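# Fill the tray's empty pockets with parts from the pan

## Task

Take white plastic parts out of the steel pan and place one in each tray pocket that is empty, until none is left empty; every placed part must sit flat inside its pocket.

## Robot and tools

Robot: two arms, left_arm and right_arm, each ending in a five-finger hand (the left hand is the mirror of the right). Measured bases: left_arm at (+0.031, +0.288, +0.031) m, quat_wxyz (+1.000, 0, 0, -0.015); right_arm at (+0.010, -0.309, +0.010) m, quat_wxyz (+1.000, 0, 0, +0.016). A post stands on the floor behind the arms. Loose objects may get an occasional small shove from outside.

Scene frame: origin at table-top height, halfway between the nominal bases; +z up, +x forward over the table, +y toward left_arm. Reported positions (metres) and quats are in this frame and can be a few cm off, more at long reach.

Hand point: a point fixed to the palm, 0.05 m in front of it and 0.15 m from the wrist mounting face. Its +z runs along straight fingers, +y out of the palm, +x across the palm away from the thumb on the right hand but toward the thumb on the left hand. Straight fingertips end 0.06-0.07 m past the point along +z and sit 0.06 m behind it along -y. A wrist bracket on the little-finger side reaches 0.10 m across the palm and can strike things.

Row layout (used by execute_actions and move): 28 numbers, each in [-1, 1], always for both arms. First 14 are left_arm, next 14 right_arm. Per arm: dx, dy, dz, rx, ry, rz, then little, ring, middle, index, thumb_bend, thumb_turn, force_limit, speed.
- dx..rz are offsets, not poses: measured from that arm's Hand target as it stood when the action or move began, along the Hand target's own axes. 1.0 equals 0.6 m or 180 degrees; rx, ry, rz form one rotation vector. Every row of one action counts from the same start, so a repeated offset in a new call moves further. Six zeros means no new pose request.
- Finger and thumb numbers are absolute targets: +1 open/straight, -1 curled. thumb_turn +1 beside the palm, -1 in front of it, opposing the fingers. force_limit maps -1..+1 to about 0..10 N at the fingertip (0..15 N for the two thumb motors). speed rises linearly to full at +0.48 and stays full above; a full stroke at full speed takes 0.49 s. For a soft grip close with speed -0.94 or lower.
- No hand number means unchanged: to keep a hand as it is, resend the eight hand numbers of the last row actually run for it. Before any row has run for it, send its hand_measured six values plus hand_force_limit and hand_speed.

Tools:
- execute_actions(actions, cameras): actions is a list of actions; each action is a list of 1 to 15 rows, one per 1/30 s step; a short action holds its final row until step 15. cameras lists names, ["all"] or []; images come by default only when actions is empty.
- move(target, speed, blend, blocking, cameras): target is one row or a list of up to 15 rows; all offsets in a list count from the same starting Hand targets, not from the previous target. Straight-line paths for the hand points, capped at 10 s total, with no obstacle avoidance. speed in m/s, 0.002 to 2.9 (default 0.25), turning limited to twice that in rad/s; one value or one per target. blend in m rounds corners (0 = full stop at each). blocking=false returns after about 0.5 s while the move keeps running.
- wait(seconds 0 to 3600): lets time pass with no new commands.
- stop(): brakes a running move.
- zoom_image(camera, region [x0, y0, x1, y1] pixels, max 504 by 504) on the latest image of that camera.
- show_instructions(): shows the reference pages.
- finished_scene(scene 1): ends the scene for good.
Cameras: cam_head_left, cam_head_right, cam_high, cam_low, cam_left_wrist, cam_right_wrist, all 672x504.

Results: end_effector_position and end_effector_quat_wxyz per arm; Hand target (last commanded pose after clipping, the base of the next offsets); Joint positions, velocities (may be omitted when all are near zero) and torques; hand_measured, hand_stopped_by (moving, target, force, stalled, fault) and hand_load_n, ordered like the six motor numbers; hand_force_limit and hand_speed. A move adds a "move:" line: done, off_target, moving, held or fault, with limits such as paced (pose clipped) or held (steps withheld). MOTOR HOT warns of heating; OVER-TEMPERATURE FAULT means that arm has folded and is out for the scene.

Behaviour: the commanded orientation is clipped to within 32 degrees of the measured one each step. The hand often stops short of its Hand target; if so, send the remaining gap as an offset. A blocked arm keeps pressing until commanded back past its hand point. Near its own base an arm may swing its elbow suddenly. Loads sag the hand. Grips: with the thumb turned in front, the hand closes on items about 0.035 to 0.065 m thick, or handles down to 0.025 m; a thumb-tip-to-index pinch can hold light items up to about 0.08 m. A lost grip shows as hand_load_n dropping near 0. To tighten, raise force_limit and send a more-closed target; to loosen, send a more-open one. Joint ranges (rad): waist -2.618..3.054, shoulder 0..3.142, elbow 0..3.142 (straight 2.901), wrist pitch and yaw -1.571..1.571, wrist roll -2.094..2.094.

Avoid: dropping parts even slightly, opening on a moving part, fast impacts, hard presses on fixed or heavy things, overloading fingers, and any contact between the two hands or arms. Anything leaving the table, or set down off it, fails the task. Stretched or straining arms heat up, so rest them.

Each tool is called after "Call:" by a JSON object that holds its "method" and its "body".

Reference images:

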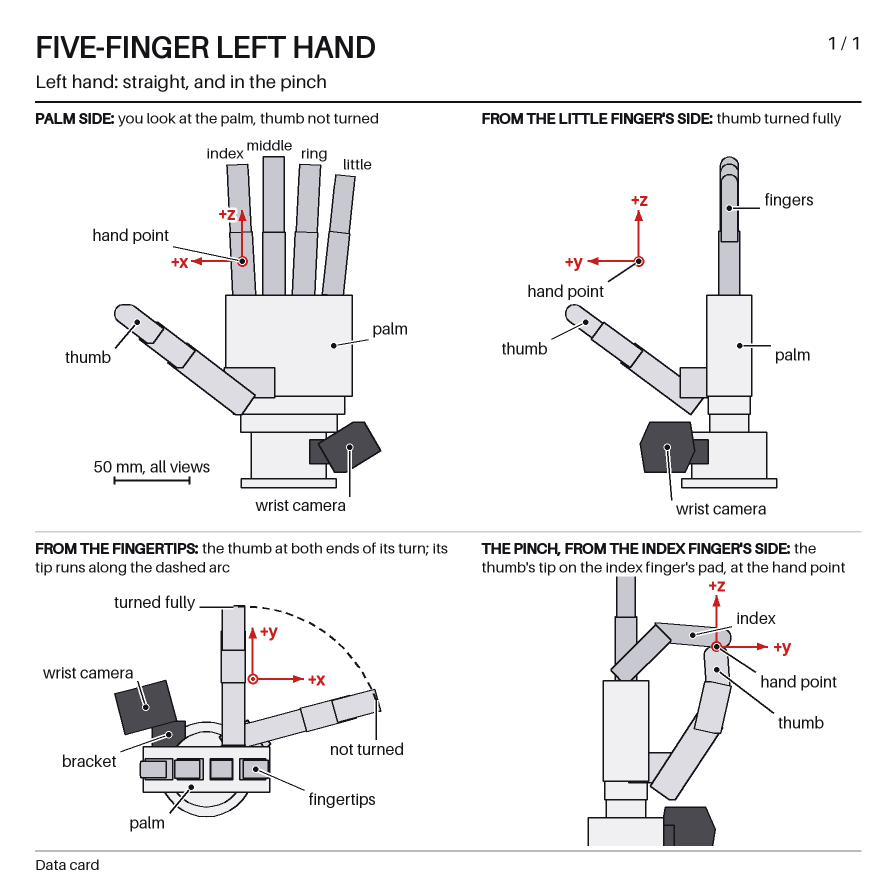

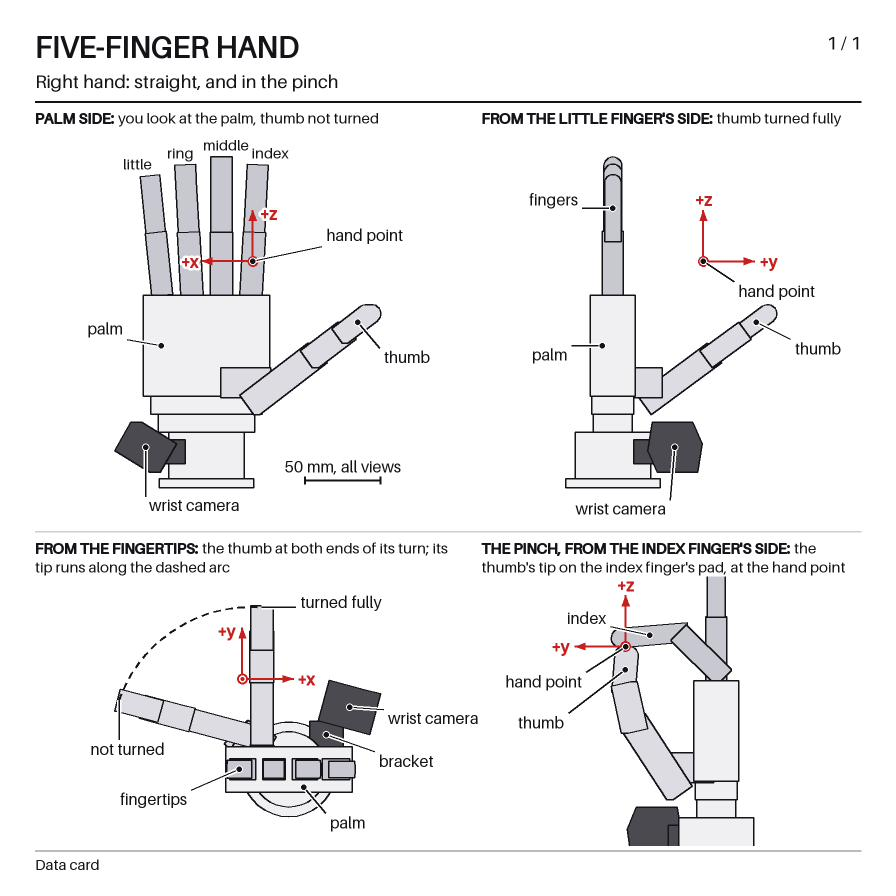

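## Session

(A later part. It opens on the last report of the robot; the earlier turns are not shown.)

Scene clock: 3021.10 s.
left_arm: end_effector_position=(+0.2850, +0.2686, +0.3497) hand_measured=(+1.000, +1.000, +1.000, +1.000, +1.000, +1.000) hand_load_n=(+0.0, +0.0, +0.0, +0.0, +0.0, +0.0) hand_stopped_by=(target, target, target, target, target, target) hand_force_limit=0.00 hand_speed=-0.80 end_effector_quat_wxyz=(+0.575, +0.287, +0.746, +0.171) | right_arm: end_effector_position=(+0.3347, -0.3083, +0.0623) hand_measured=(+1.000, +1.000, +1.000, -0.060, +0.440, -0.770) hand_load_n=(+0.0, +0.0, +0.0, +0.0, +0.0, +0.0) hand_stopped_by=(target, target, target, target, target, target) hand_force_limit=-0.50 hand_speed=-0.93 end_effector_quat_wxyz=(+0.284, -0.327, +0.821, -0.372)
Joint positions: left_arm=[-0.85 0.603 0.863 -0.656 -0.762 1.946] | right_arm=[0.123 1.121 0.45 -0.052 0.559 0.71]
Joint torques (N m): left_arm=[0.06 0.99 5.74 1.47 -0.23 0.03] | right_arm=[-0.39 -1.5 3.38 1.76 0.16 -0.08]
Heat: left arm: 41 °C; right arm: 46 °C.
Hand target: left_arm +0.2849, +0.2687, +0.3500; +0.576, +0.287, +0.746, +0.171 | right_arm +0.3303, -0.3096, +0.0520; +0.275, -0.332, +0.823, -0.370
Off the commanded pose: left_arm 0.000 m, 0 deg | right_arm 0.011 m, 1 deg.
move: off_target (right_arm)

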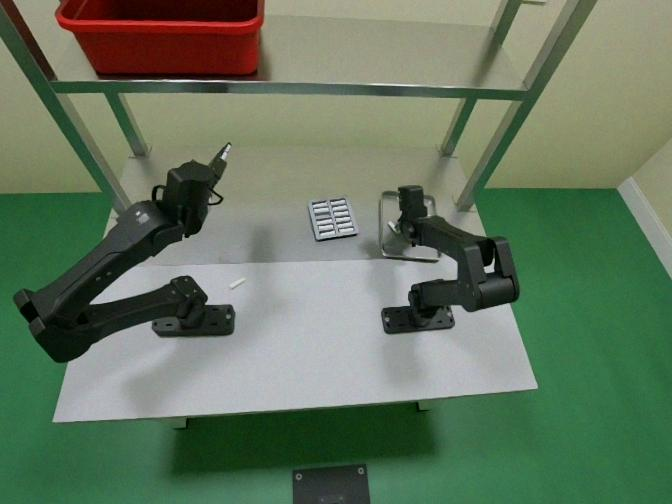

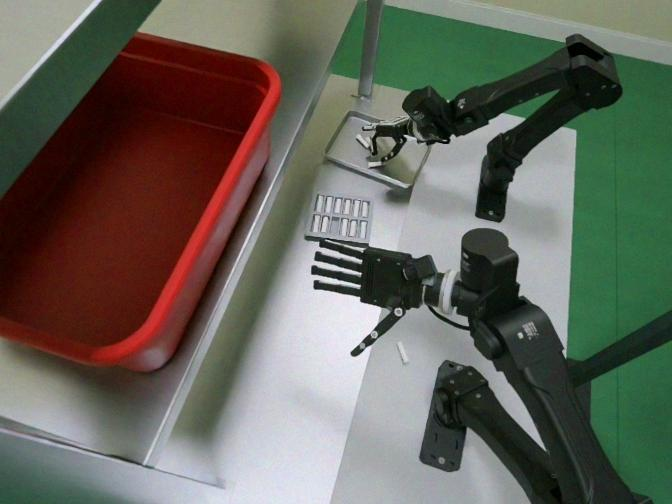

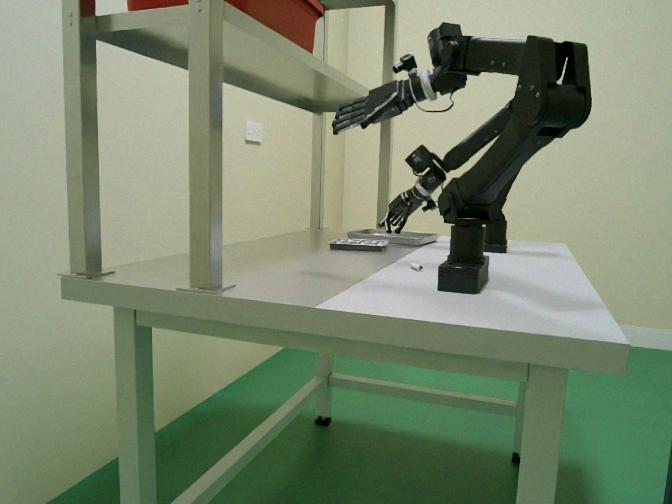

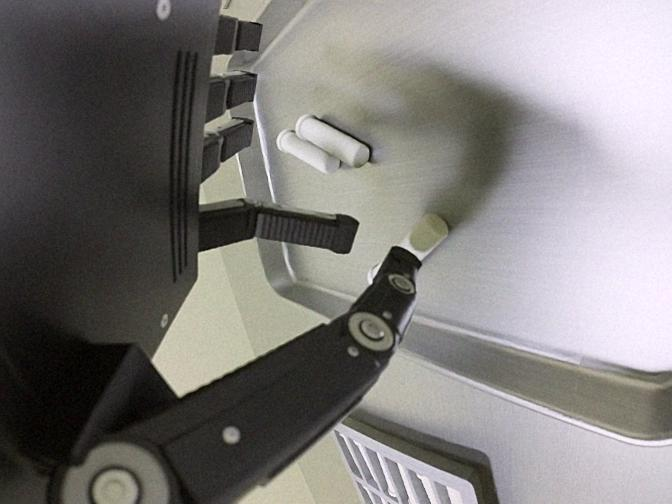

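Call:
{"method": "move", "body": {"target": [0,0,0,0,0,0,1,1,1,1,1,1,0,-0.8,0.00357,0.01436,0.01431,0,0,0,1,1,1,-0.06,0.44,-0.77,-0.5,-0.93], "speed": 0.05, "cameras": ["cam_head_left","cam_high","cam_low","cam_right_wrist"]}}

Call:
{"method": "zoom_image", "body": {"camera": "cam_high", "region": [350, 130, 406, 186]}}

Call:
{"method": "zoom_image", "body": {"camera": "cam_right_wrist", "region": [300, 150, 500, 300]}}

Call:
{"method": "zoom_image", "body": {"camera": "cam_low", "region": [360, 200, 430, 250]}}

Call:
{"method": "zoom_image", "body": {"camera": "cam_head_left", "region": [376, 200, 424, 248]}}

Scene clock: 3044.90 s.
left_arm: end_effector_position=(+0.2850, +0.2686, +0.3497) hand_measured=(+1.000, +1.000, +1.000, +1.000, +1.000, +1.000) hand_load_n=(+0.0, +0.0, +0.0, +0.0, +0.0, +0.0) hand_stopped_by=(target, target, target, target, target, target) hand_force_limit=0.00 hand_speed=-0.80 end_effector_quat_wxyz=(+0.575, +0.287, +0.746, +0.171) | right_arm: end_effector_position=(+0.3369, -0.3087, +0.0501) hand_measured=(+1.000, +1.000, +1.000, -0.060, +0.440, -0.770) hand_load_n=(+0.0, +0.0, +0.0, +0.0, +0.0, +0.0) hand_stopped_by=(target, target, target, target, target, target) hand_force_limit=-0.50 hand_speed=-0.93 end_effector_quat_wxyz=(+0.285, -0.326, +0.821, -0.373)
Joint positions: left_arm=[-0.85 0.603 0.863 -0.656 -0.762 1.946] | right_arm=[0.12 1.165 0.417 0.027 0.557 0.709]
Joint torques (N m): left_arm=[0.08 0.99 5.74 1.46 -0.24 0.02] | right_arm=[-0.59 -1.65 3.26 1.77 0.14 -0.11]
Heat: left arm: 41 °C; right arm: 46 °C.
Hand target: left_arm +0.2849, +0.2687, +0.3500; +0.576, +0.287, +0.746, +0.171 | right_arm +0.3320, -0.3105, +0.0398; +0.275, -0.332, +0.823, -0.370
Off the commanded pose: left_arm 0.000 m, 0 deg | right_arm 0.012 m, 1 deg.
move: off_target (right_arm)

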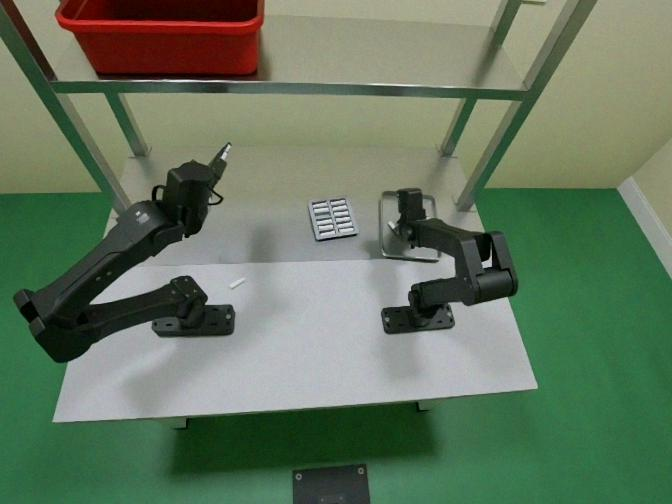

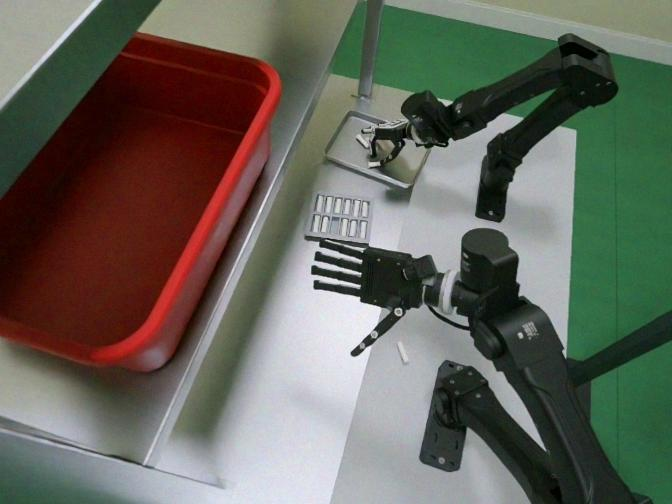

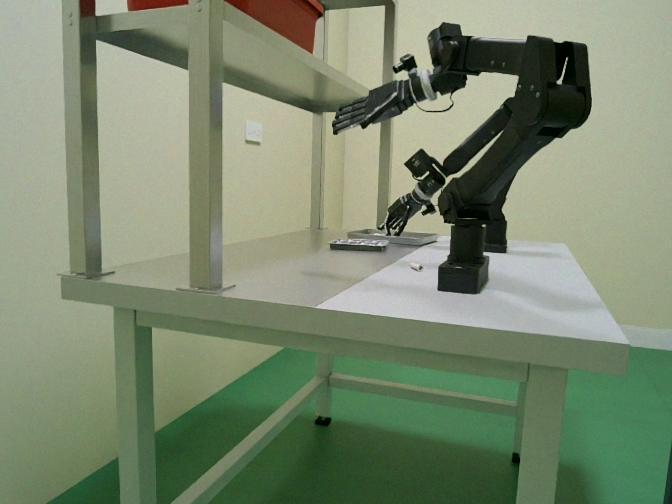

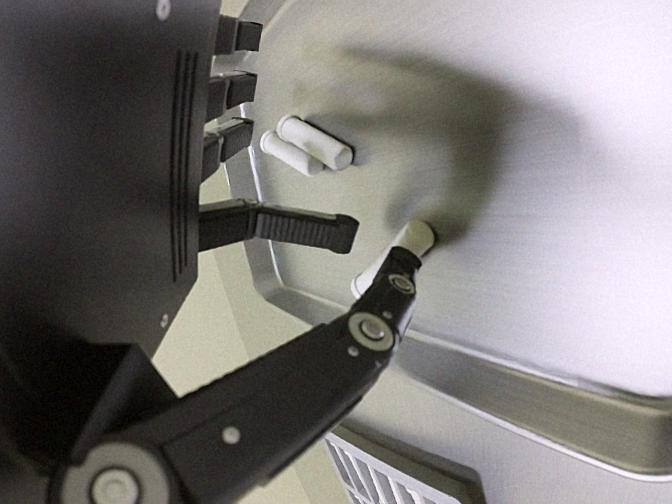

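Scaled by 9.000 from the camera's image (finer frame: 960x720).

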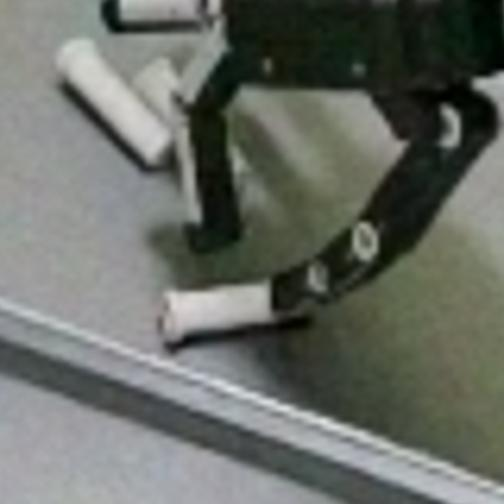

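Scaled by 2.520 from the camera's image (finer frame: 960x720).

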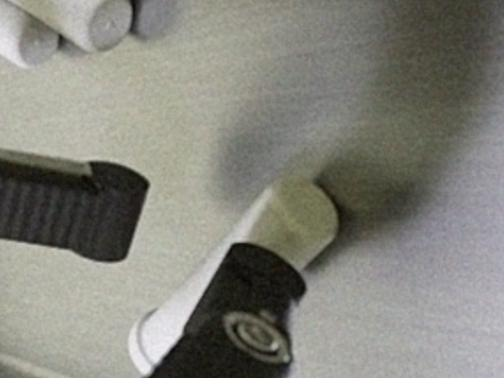

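Scaled by 7.200 from the camera's image (finer frame: 960x720).

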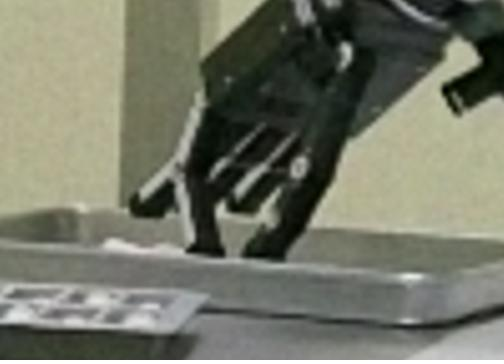

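Scaled by 10.500 from the camera's image (finer frame: 960x720).

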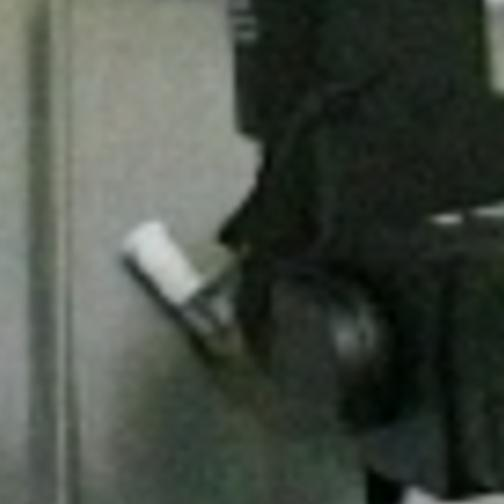

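Call:
{"method": "move", "body": {"target": [0,0,0,0,0,0,1,1,1,1,1,1,0,-0.8,-0.00548,0.00992,-0.00008,0,0,0,1,1,1,-0.06,0.44,-0.77,-0.5,-0.93], "speed": 0.04, "cameras": ["cam_head_left","cam_high","cam_low","cam_right_wrist"]}}

Call:
{"method": "zoom_image", "body": {"camera": "cam_high", "region": [350, 130, 406, 186]}}

Call:
{"method": "zoom_image", "body": {"camera": "cam_right_wrist", "region": [300, 150, 500, 300]}}

Call:
{"method": "zoom_image", "body": {"camera": "cam_low", "region": [360, 200, 430, 250]}}

Scene clock: 3067.47 s.
left_arm: end_effector_position=(+0.2850, +0.2686, +0.3497) hand_measured=(+1.000, +1.000, +1.000, +1.000, +1.000, +1.000) hand_load_n=(+0.0, +0.0, +0.0, +0.0, +0.0, +0.0) hand_stopped_by=(target, target, target, target, target, target) hand_force_limit=0.00 hand_speed=-0.80 end_effector_quat_wxyz=(+0.575, +0.287, +0.746, +0.171) | right_arm: end_effector_position=(+0.3366, -0.3057, +0.0454) hand_measured=(+1.000, +1.000, +1.000, -0.060, +0.440, -0.770) hand_load_n=(-0.5, +0.0, +0.0, +0.0, +0.0, +0.0) hand_stopped_by=(target, target, target, target, target, target) hand_force_limit=-0.50 hand_speed=-0.93 end_effector_quat_wxyz=(+0.282, -0.329, +0.821, -0.371)
Joint positions: left_arm=[-0.85 0.603 0.863 -0.656 -0.762 1.946] | right_arm=[0.133 1.184 0.412 0.04 0.563 0.716]
Joint torques (N m): left_arm=[0.08 0.99 5.74 1.47 -0.23 0.02] | right_arm=[0.62 -1.68 3.21 1.75 0.27 0.06]
Heat: left arm: 41 °C; right arm: 46 °C.
Hand target: left_arm +0.2849, +0.2687, +0.3500; +0.576, +0.287, +0.746, +0.171 | right_arm +0.3321, -0.3050, +0.0360; +0.275, -0.332, +0.823, -0.370
Off the commanded pose: left_arm 0.000 m, 0 deg | right_arm 0.011 m, 1 deg.
move: off_target (right_arm)

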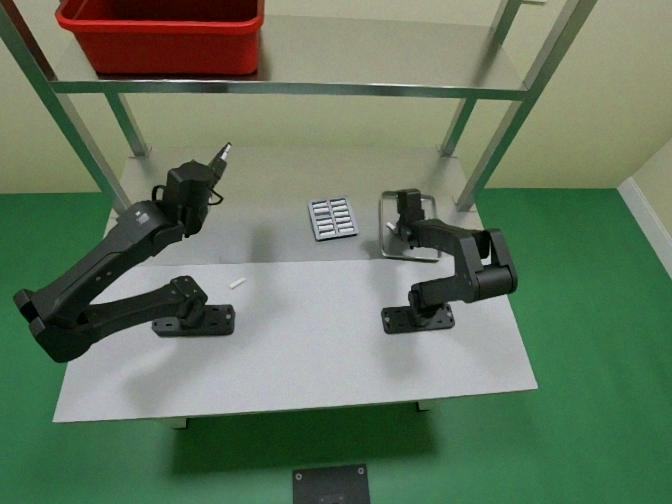

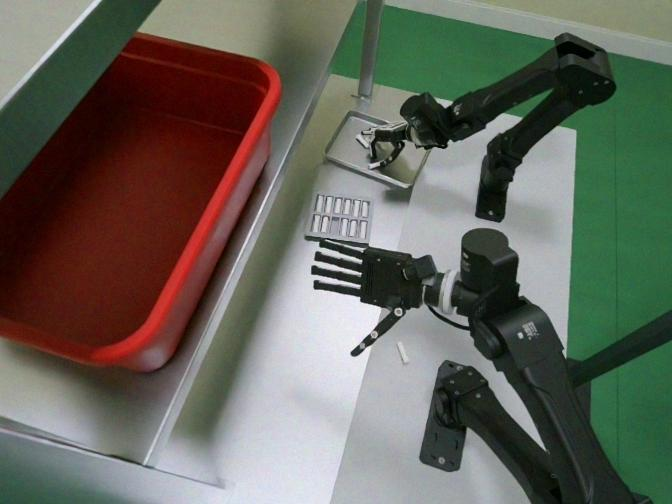

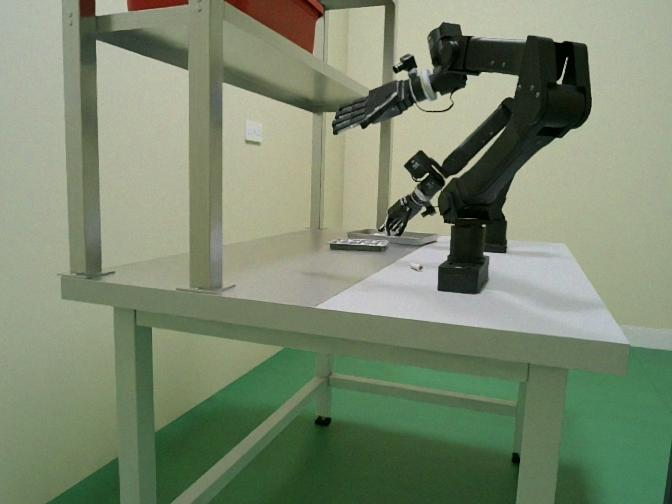

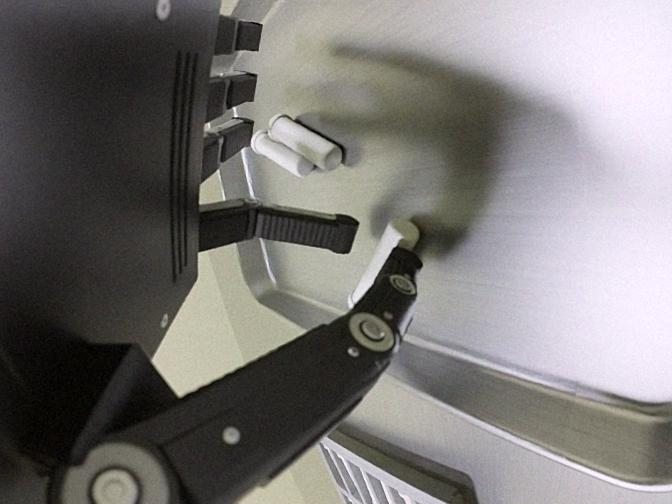

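Scaled by 9.000 from the camera's image (finer frame: 960x720).

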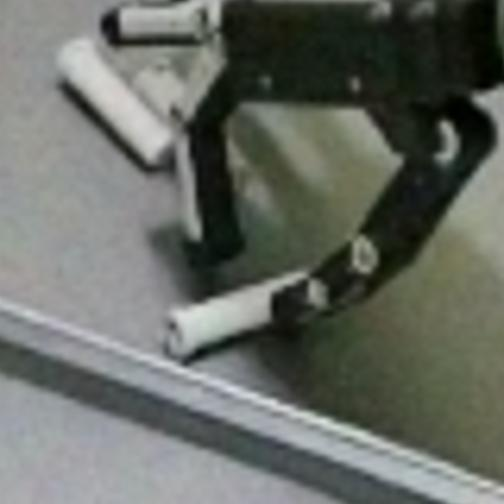

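Scaled by 2.520 from the camera's image (finer frame: 960x720).

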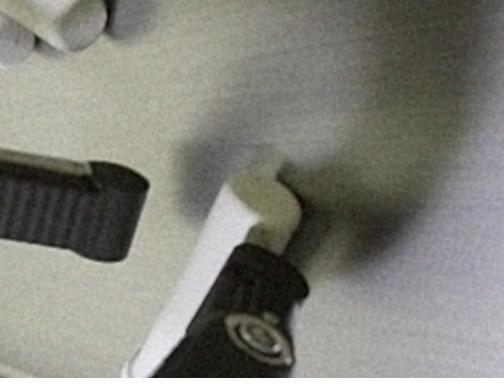

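Scaled by 7.200 from the camera's image (finer frame: 960x720).

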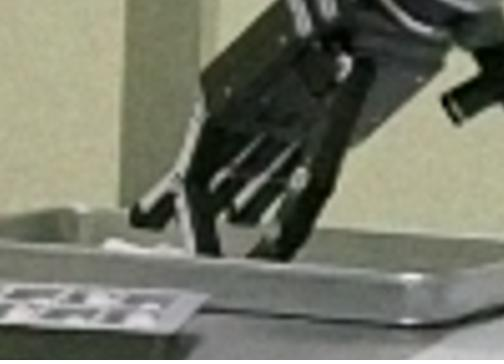

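Call:
{"method": "move", "body": {"target": [0,0,0,0,0,0,1,1,1,1,1,1,0,-0.8,-0.01675,-0.01732,-0.01068,0,0,0,1,1,1,-0.06,0.44,-0.77,-0.5,-0.93], "speed": 0.04, "cameras": ["cam_head_left","cam_high","cam_low","cam_right_wrist"]}}

Call:
{"method": "zoom_image", "body": {"camera": "cam_high", "region": [350, 130, 406, 186]}}

Call:
{"method": "zoom_image", "body": {"camera": "cam_right_wrist", "region": [300, 170, 460, 320]}}

Scene clock: 3102.70 s.
left_arm: end_effector_position=(+0.2850, +0.2686, +0.3497) hand_measured=(+1.000, +1.000, +1.000, +1.000, +1.000, +1.000) hand_load_n=(+0.0, +0.0, +0.0, +0.0, +0.0, +0.0) hand_stopped_by=(target, target, target, target, target, target) hand_force_limit=0.00 hand_speed=-0.80 end_effector_quat_wxyz=(+0.575, +0.287, +0.746, +0.171) | right_arm: end_effector_position=(+0.3387, -0.3013, +0.0509) hand_measured=(+1.000, +1.000, +1.000, -0.060, +0.440, -0.770) hand_load_n=(+0.0, +0.0, +0.0, +0.0, +0.0, +0.0) hand_stopped_by=(target, target, target, target, target, target) hand_force_limit=-0.50 hand_speed=-0.93 end_effector_quat_wxyz=(+0.282, -0.329, +0.821, -0.371)
Joint positions: left_arm=[-0.85 0.603 0.863 -0.656 -0.762 1.946] | right_arm=[0.153 1.184 0.441 0.001 0.578 0.732]
Joint torques (N m): left_arm=[0.08 0.98 5.75 1.47 -0.23 0.02] | right_arm=[0.61 -2.33 5.57 1.37 0.28 0.06]
Heat: left arm: 41 °C; right arm: 46 °C.
Hand target: left_arm +0.2849, +0.2687, +0.3500; +0.576, +0.287, +0.746, +0.171 | right_arm +0.3374, -0.3000, +0.0499; +0.275, -0.332, +0.823, -0.370
Off the commanded pose: left_arm 0.000 m, 0 deg | right_arm 0.002 m, 1 deg.
move: done

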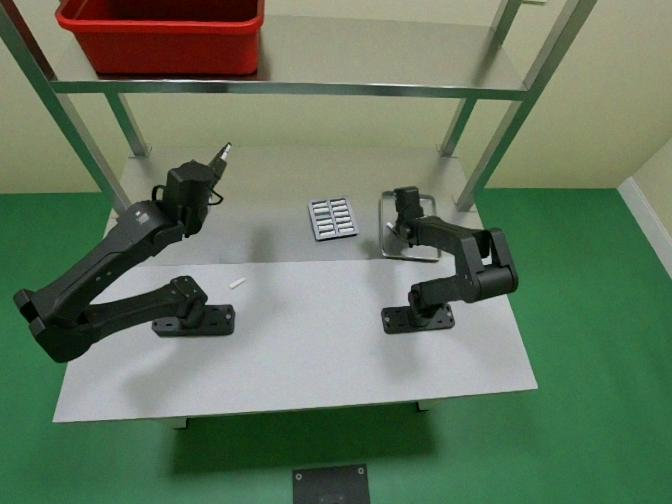

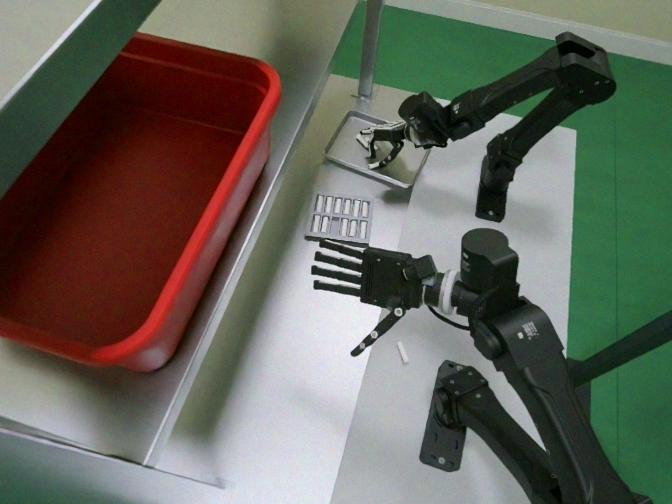

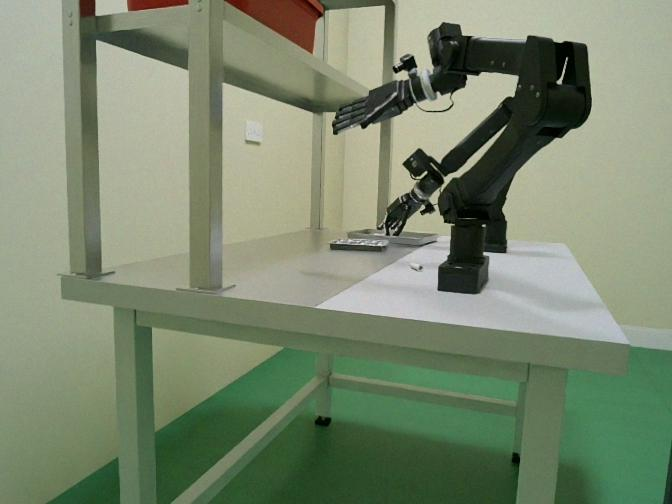

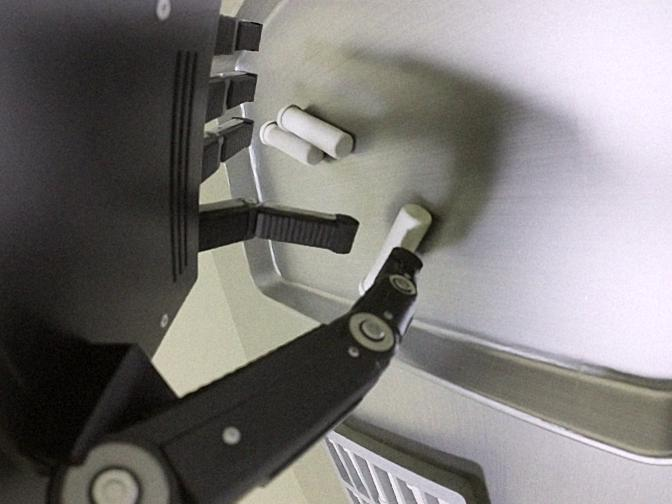

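Scaled by 9.000 from the camera's image (finer frame: 960x720).

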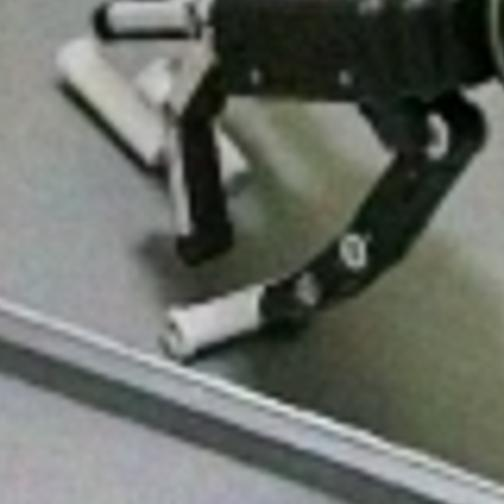

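Scaled by 3.150 from the camera's image (finer frame: 960x720).

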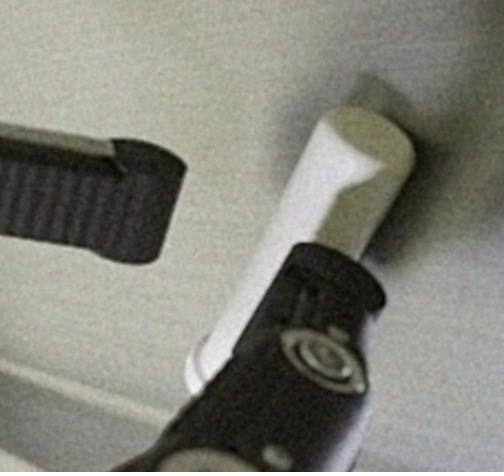

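Call:
{"method": "move", "body": {"target": [0,0,0,0,0,0,1,1,1,1,1,1,0,-0.8,0.00907,0.02359,0.01209,0,0,0,1,1,1,-0.09,0.415,-0.77,-0.5,-0.93], "speed": 0.04, "cameras": ["cam_head_left","cam_high","cam_low","cam_right_wrist"]}}

Call:
{"method": "zoom_image", "body": {"camera": "cam_high", "region": [350, 130, 406, 186]}}

Call:
{"method": "zoom_image", "body": {"camera": "cam_right_wrist", "region": [300, 170, 460, 320]}}

Call:
{"method": "zoom_image", "body": {"camera": "cam_low", "region": [360, 200, 430, 250]}}

Scene clock: 3120.70 s.
left_arm: end_effector_position=(+0.2850, +0.2686, +0.3497) hand_measured=(+1.000, +1.000, +1.000, +1.000, +1.000, +1.000) hand_load_n=(+0.0, +0.0, +0.0, +0.0, +0.0, +0.0) hand_stopped_by=(target, target, target, target, target, target) hand_force_limit=0.00 hand_speed=-0.80 end_effector_quat_wxyz=(+0.575, +0.287, +0.746, +0.171) | right_arm: end_effector_position=(+0.3388, -0.3005, +0.0426) hand_measured=(+1.000, +1.000, +1.000, -0.090, +0.416, -0.770) hand_load_n=(+0.0, -0.5, +0.0, +0.0, +0.0, +0.0) hand_stopped_by=(target, target, target, target, target, target) hand_force_limit=-0.50 hand_speed=-0.93 end_effector_quat_wxyz=(+0.282, -0.329, +0.821, -0.371)
Joint positions: left_arm=[-0.85 0.603 0.863 -0.656 -0.762 1.946] | right_arm=[0.156 1.21 0.417 0.051 0.581 0.735]
Joint torques (N m): left_arm=[0.08 0.99 5.72 1.47 -0.23 0.02] | right_arm=[0.59 -1.83 3.17 1.73 0.28 0.06]
Heat: left arm: 41 °C; right arm: 45 °C.
Hand target: left_arm +0.2849, +0.2687, +0.3500; +0.576, +0.287, +0.746, +0.171 | right_arm +0.3342, -0.2999, +0.0333; +0.275, -0.332, +0.823, -0.370
Off the commanded pose: left_arm 0.000 m, 0 deg | right_arm 0.010 m, 1 deg.
move: done

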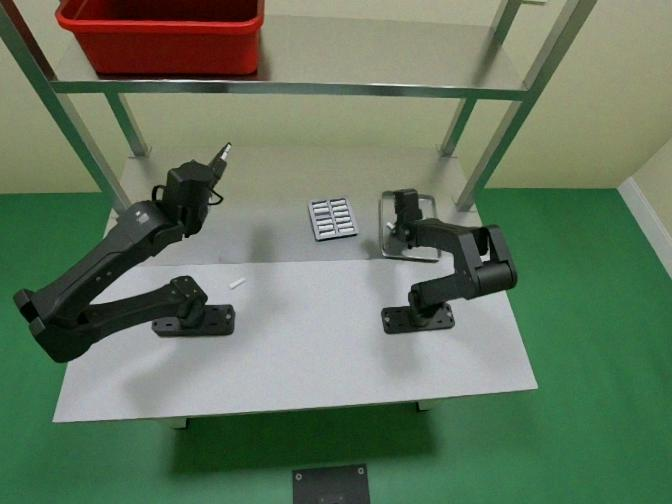

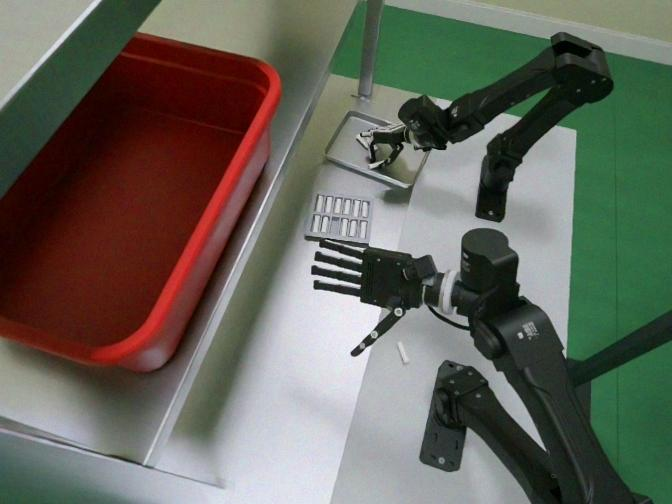

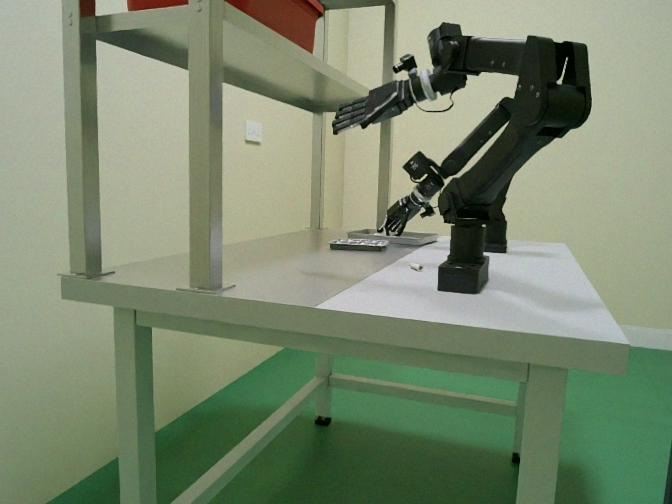

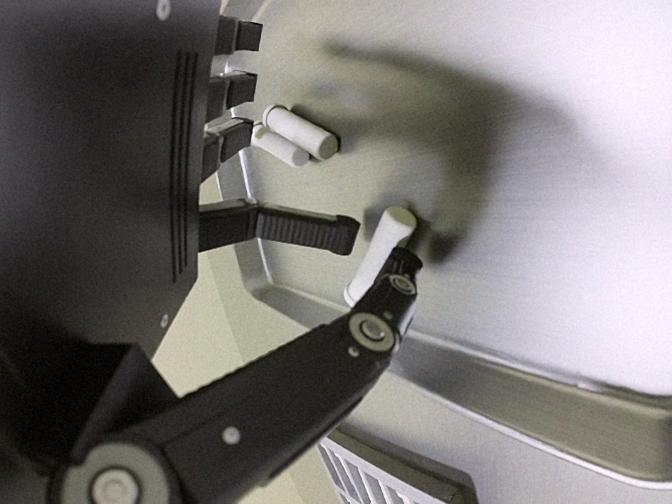

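Scaled by 9.000 from the camera's image (finer frame: 960x720).

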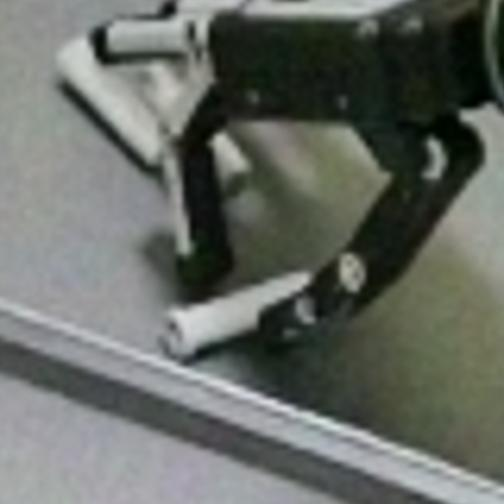

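Scaled by 3.150 from the camera's image (finer frame: 960x720).

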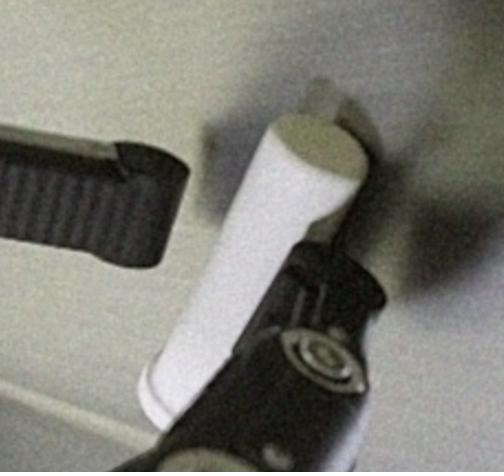

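Scaled by 7.200 from the camera's image (finer frame: 960x720).

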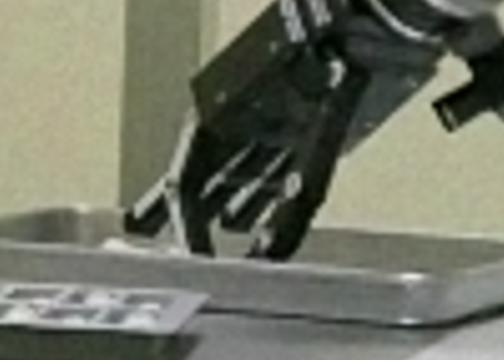

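Call:
{"method": "move", "body": {"target": [0,0,0,0,0,0,1,1,1,1,1,1,0,-0.8,-0.00333,0.00617,0.00576,0,0,0,1,1,1,-0.09,0.415,-0.77,-0.5,-0.93], "speed": 0.03, "cameras": ["cam_head_left","cam_high","cam_low","cam_right_wrist"]}}

Call:
{"method": "zoom_image", "body": {"camera": "cam_high", "region": [350, 130, 406, 186]}}

Call:
{"method": "zoom_image", "body": {"camera": "cam_right_wrist", "region": [300, 170, 460, 320]}}

Call:
{"method": "zoom_image", "body": {"camera": "cam_low", "region": [360, 200, 430, 250]}}

Scene clock: 3170.10 s.
left_arm: end_effector_position=(+0.2850, +0.2686, +0.3497) hand_measured=(+1.000, +1.000, +1.000, +1.000, +1.000, +1.000) hand_load_n=(+0.0, +0.0, +0.0, +0.0, +0.0, +0.0) hand_stopped_by=(target, target, target, target, target, target) hand_force_limit=0.00 hand_speed=-0.80 end_effector_quat_wxyz=(+0.575, +0.287, +0.746, +0.171) | right_arm: end_effector_position=(+0.3421, -0.2995, +0.0394) hand_measured=(+1.000, +1.000, +1.000, -0.090, +0.416, -0.770) hand_load_n=(+0.0, +0.0, +0.0, +0.0, +0.0, +0.0) hand_stopped_by=(target, target, target, target, target, target) hand_force_limit=-0.50 hand_speed=-0.93 end_effector_quat_wxyz=(+0.283, -0.327, +0.821, -0.373)
Joint positions: left_arm=[-0.85 0.603 0.863 -0.656 -0.762 1.946] | right_arm=[0.162 1.239 0.417 0.08 0.589 0.741]
Joint torques (N m): left_arm=[0.06 0.96 5.74 1.46 -0.23 0.02] | right_arm=[0.69 -1.94 2.89 1.74 0.26 0.06]
Heat: left arm: 41 °C; right arm: 45 °C.
Hand target: left_arm +0.2849, +0.2687, +0.3500; +0.576, +0.287, +0.746, +0.171 | right_arm +0.3365, -0.2981, +0.0288; +0.275, -0.332, +0.823, -0.370
Off the commanded pose: left_arm 0.000 m, 0 deg | right_arm 0.012 m, 1 deg.
move: off_target (right_arm)

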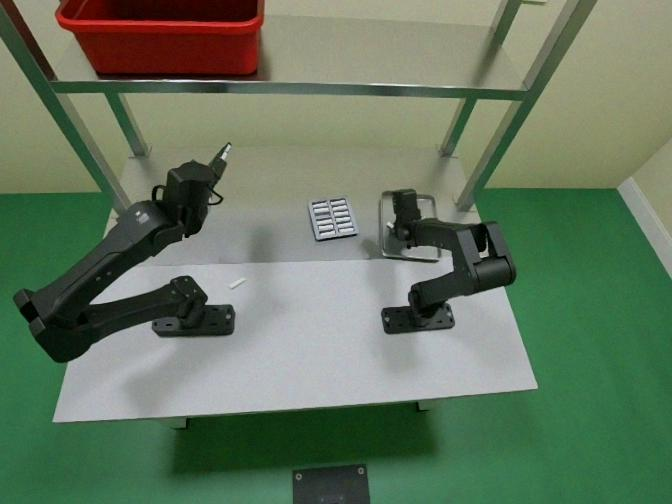

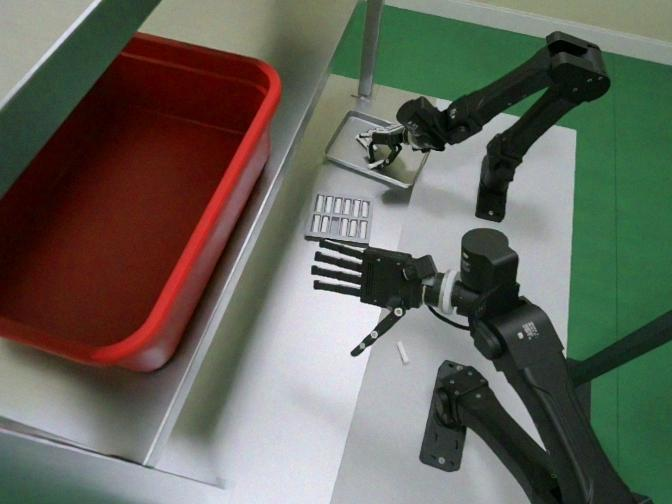

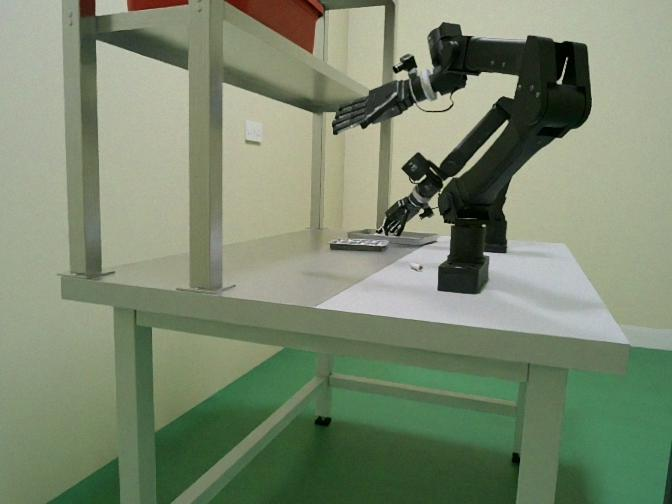

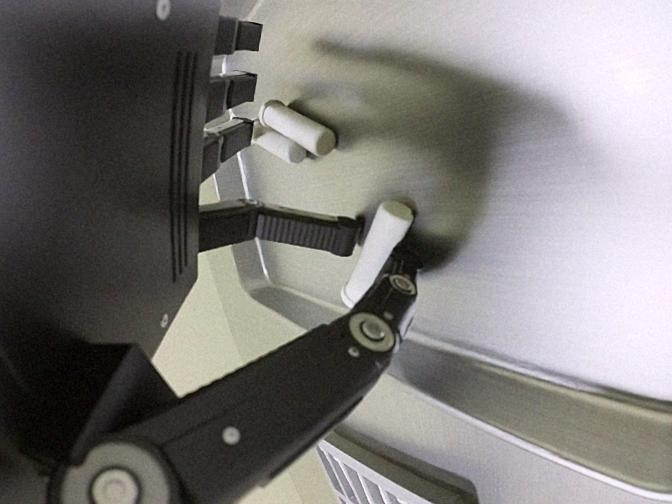

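Scaled by 9.000 from the camera's image (finer frame: 960x720).

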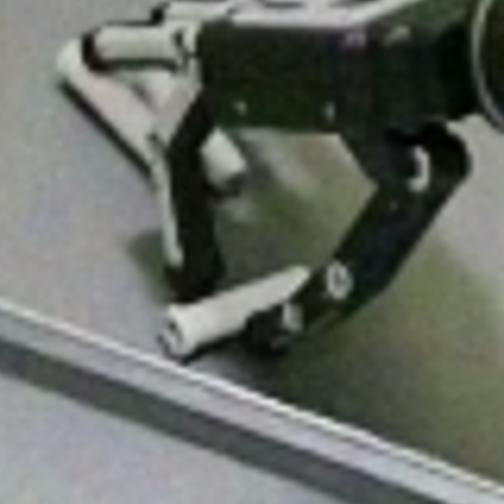

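Scaled by 3.150 from the camera's image (finer frame: 960x720).

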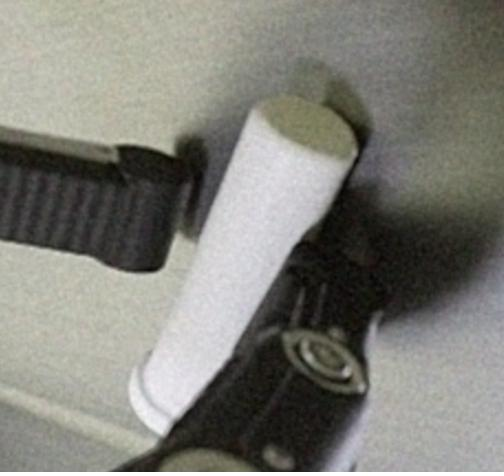

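Scaled by 7.200 from the camera's image (finer frame: 960x720).

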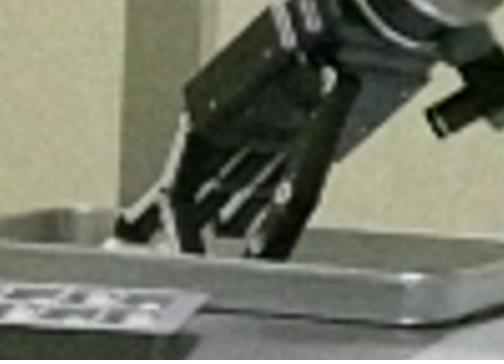

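Call:
{"method": "move", "body": {"target": [0,0,0,0,0,0,1,1,1,1,1,1,0,-0.8,0.00115,0.00266,0.00114,0,0,0,1,1,1,-0.09,0.415,-0.77,-0.5,-0.93], "speed": 0.03, "cameras": ["cam_right_wrist","cam_low"]}}

Call:
{"method": "zoom_image", "body": {"camera": "cam_right_wrist", "region": [300, 170, 460, 320]}}

Scene clock: 3179.73 s.
left_arm: end_effector_position=(+0.2850, +0.2686, +0.3497) hand_measured=(+1.000, +1.000, +1.000, +1.000, +1.000, +1.000) hand_load_n=(+0.0, +0.0, +0.0, +0.0, +0.0, +0.0) hand_stopped_by=(target, target, target, target, target, target) hand_force_limit=0.00 hand_speed=-0.80 end_effector_quat_wxyz=(+0.575, +0.287, +0.746, +0.171) | right_arm: end_effector_position=(+0.3423, -0.2996, +0.0389) hand_measured=(+1.000, +1.000, +1.000, -0.090, +0.416, -0.770) hand_load_n=(+0.0, +0.0, +0.0, -1.5, +0.0, +0.0) hand_stopped_by=(target, target, target, target, target, target) hand_force_limit=-0.50 hand_speed=-0.93 end_effector_quat_wxyz=(+0.285, -0.326, +0.821, -0.373)
Joint positions: left_arm=[-0.85 0.603 0.863 -0.656 -0.762 1.946] | right_arm=[0.162 1.239 0.409 0.092 0.589 0.742]
Joint torques (N m): left_arm=[0.06 0.99 5.72 1.46 -0.23 0.02] | right_arm=[0.73 -1.65 2.93 1.71 0.26 0.05]
Heat: left arm: 41 °C; right arm: 46 °C.
Hand target: left_arm +0.2849, +0.2687, +0.3500; +0.576, +0.287, +0.746, +0.171 | right_arm +0.3360, -0.2981, +0.0270; +0.275, -0.332, +0.823, -0.370
Off the commanded pose: left_arm 0.000 m, 0 deg | right_arm 0.014 m, 1 deg.
move: off_target (right_arm)
Images, in order (width x height): cam_low 672x504, cam_right_wrist 672x504.

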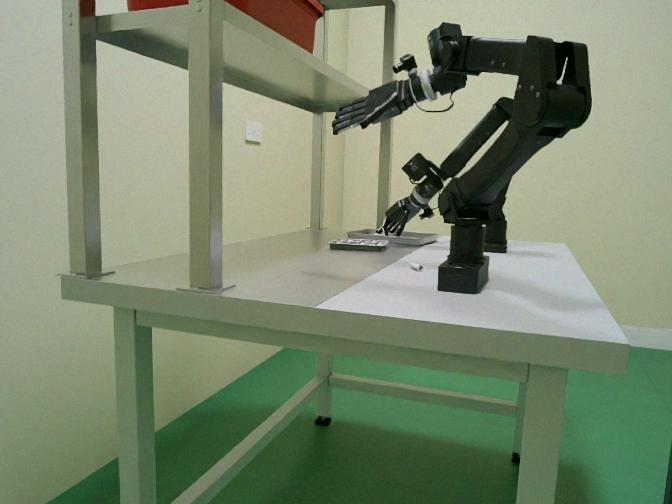

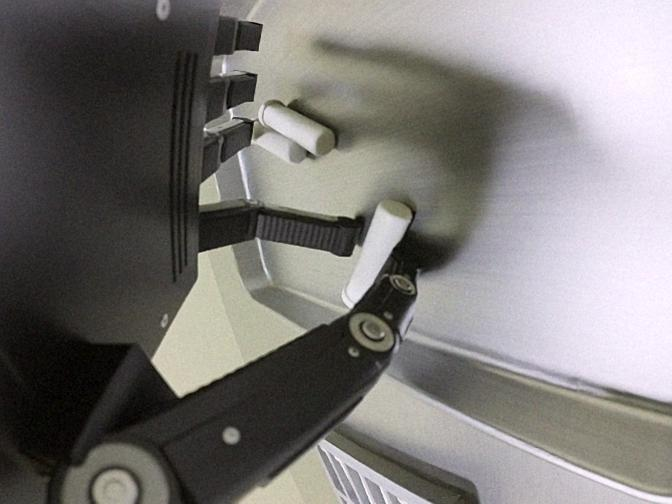

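Scaled by 3.150 from the camera's image (finer frame: 960x720).

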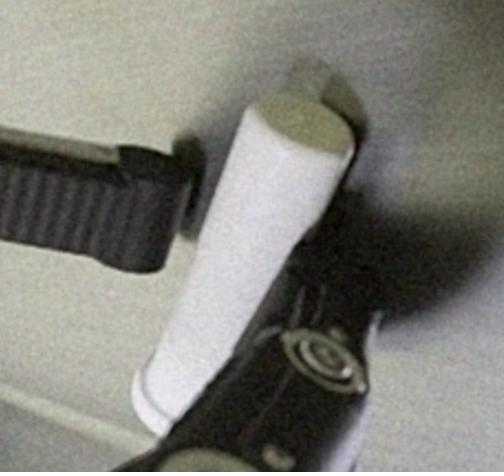

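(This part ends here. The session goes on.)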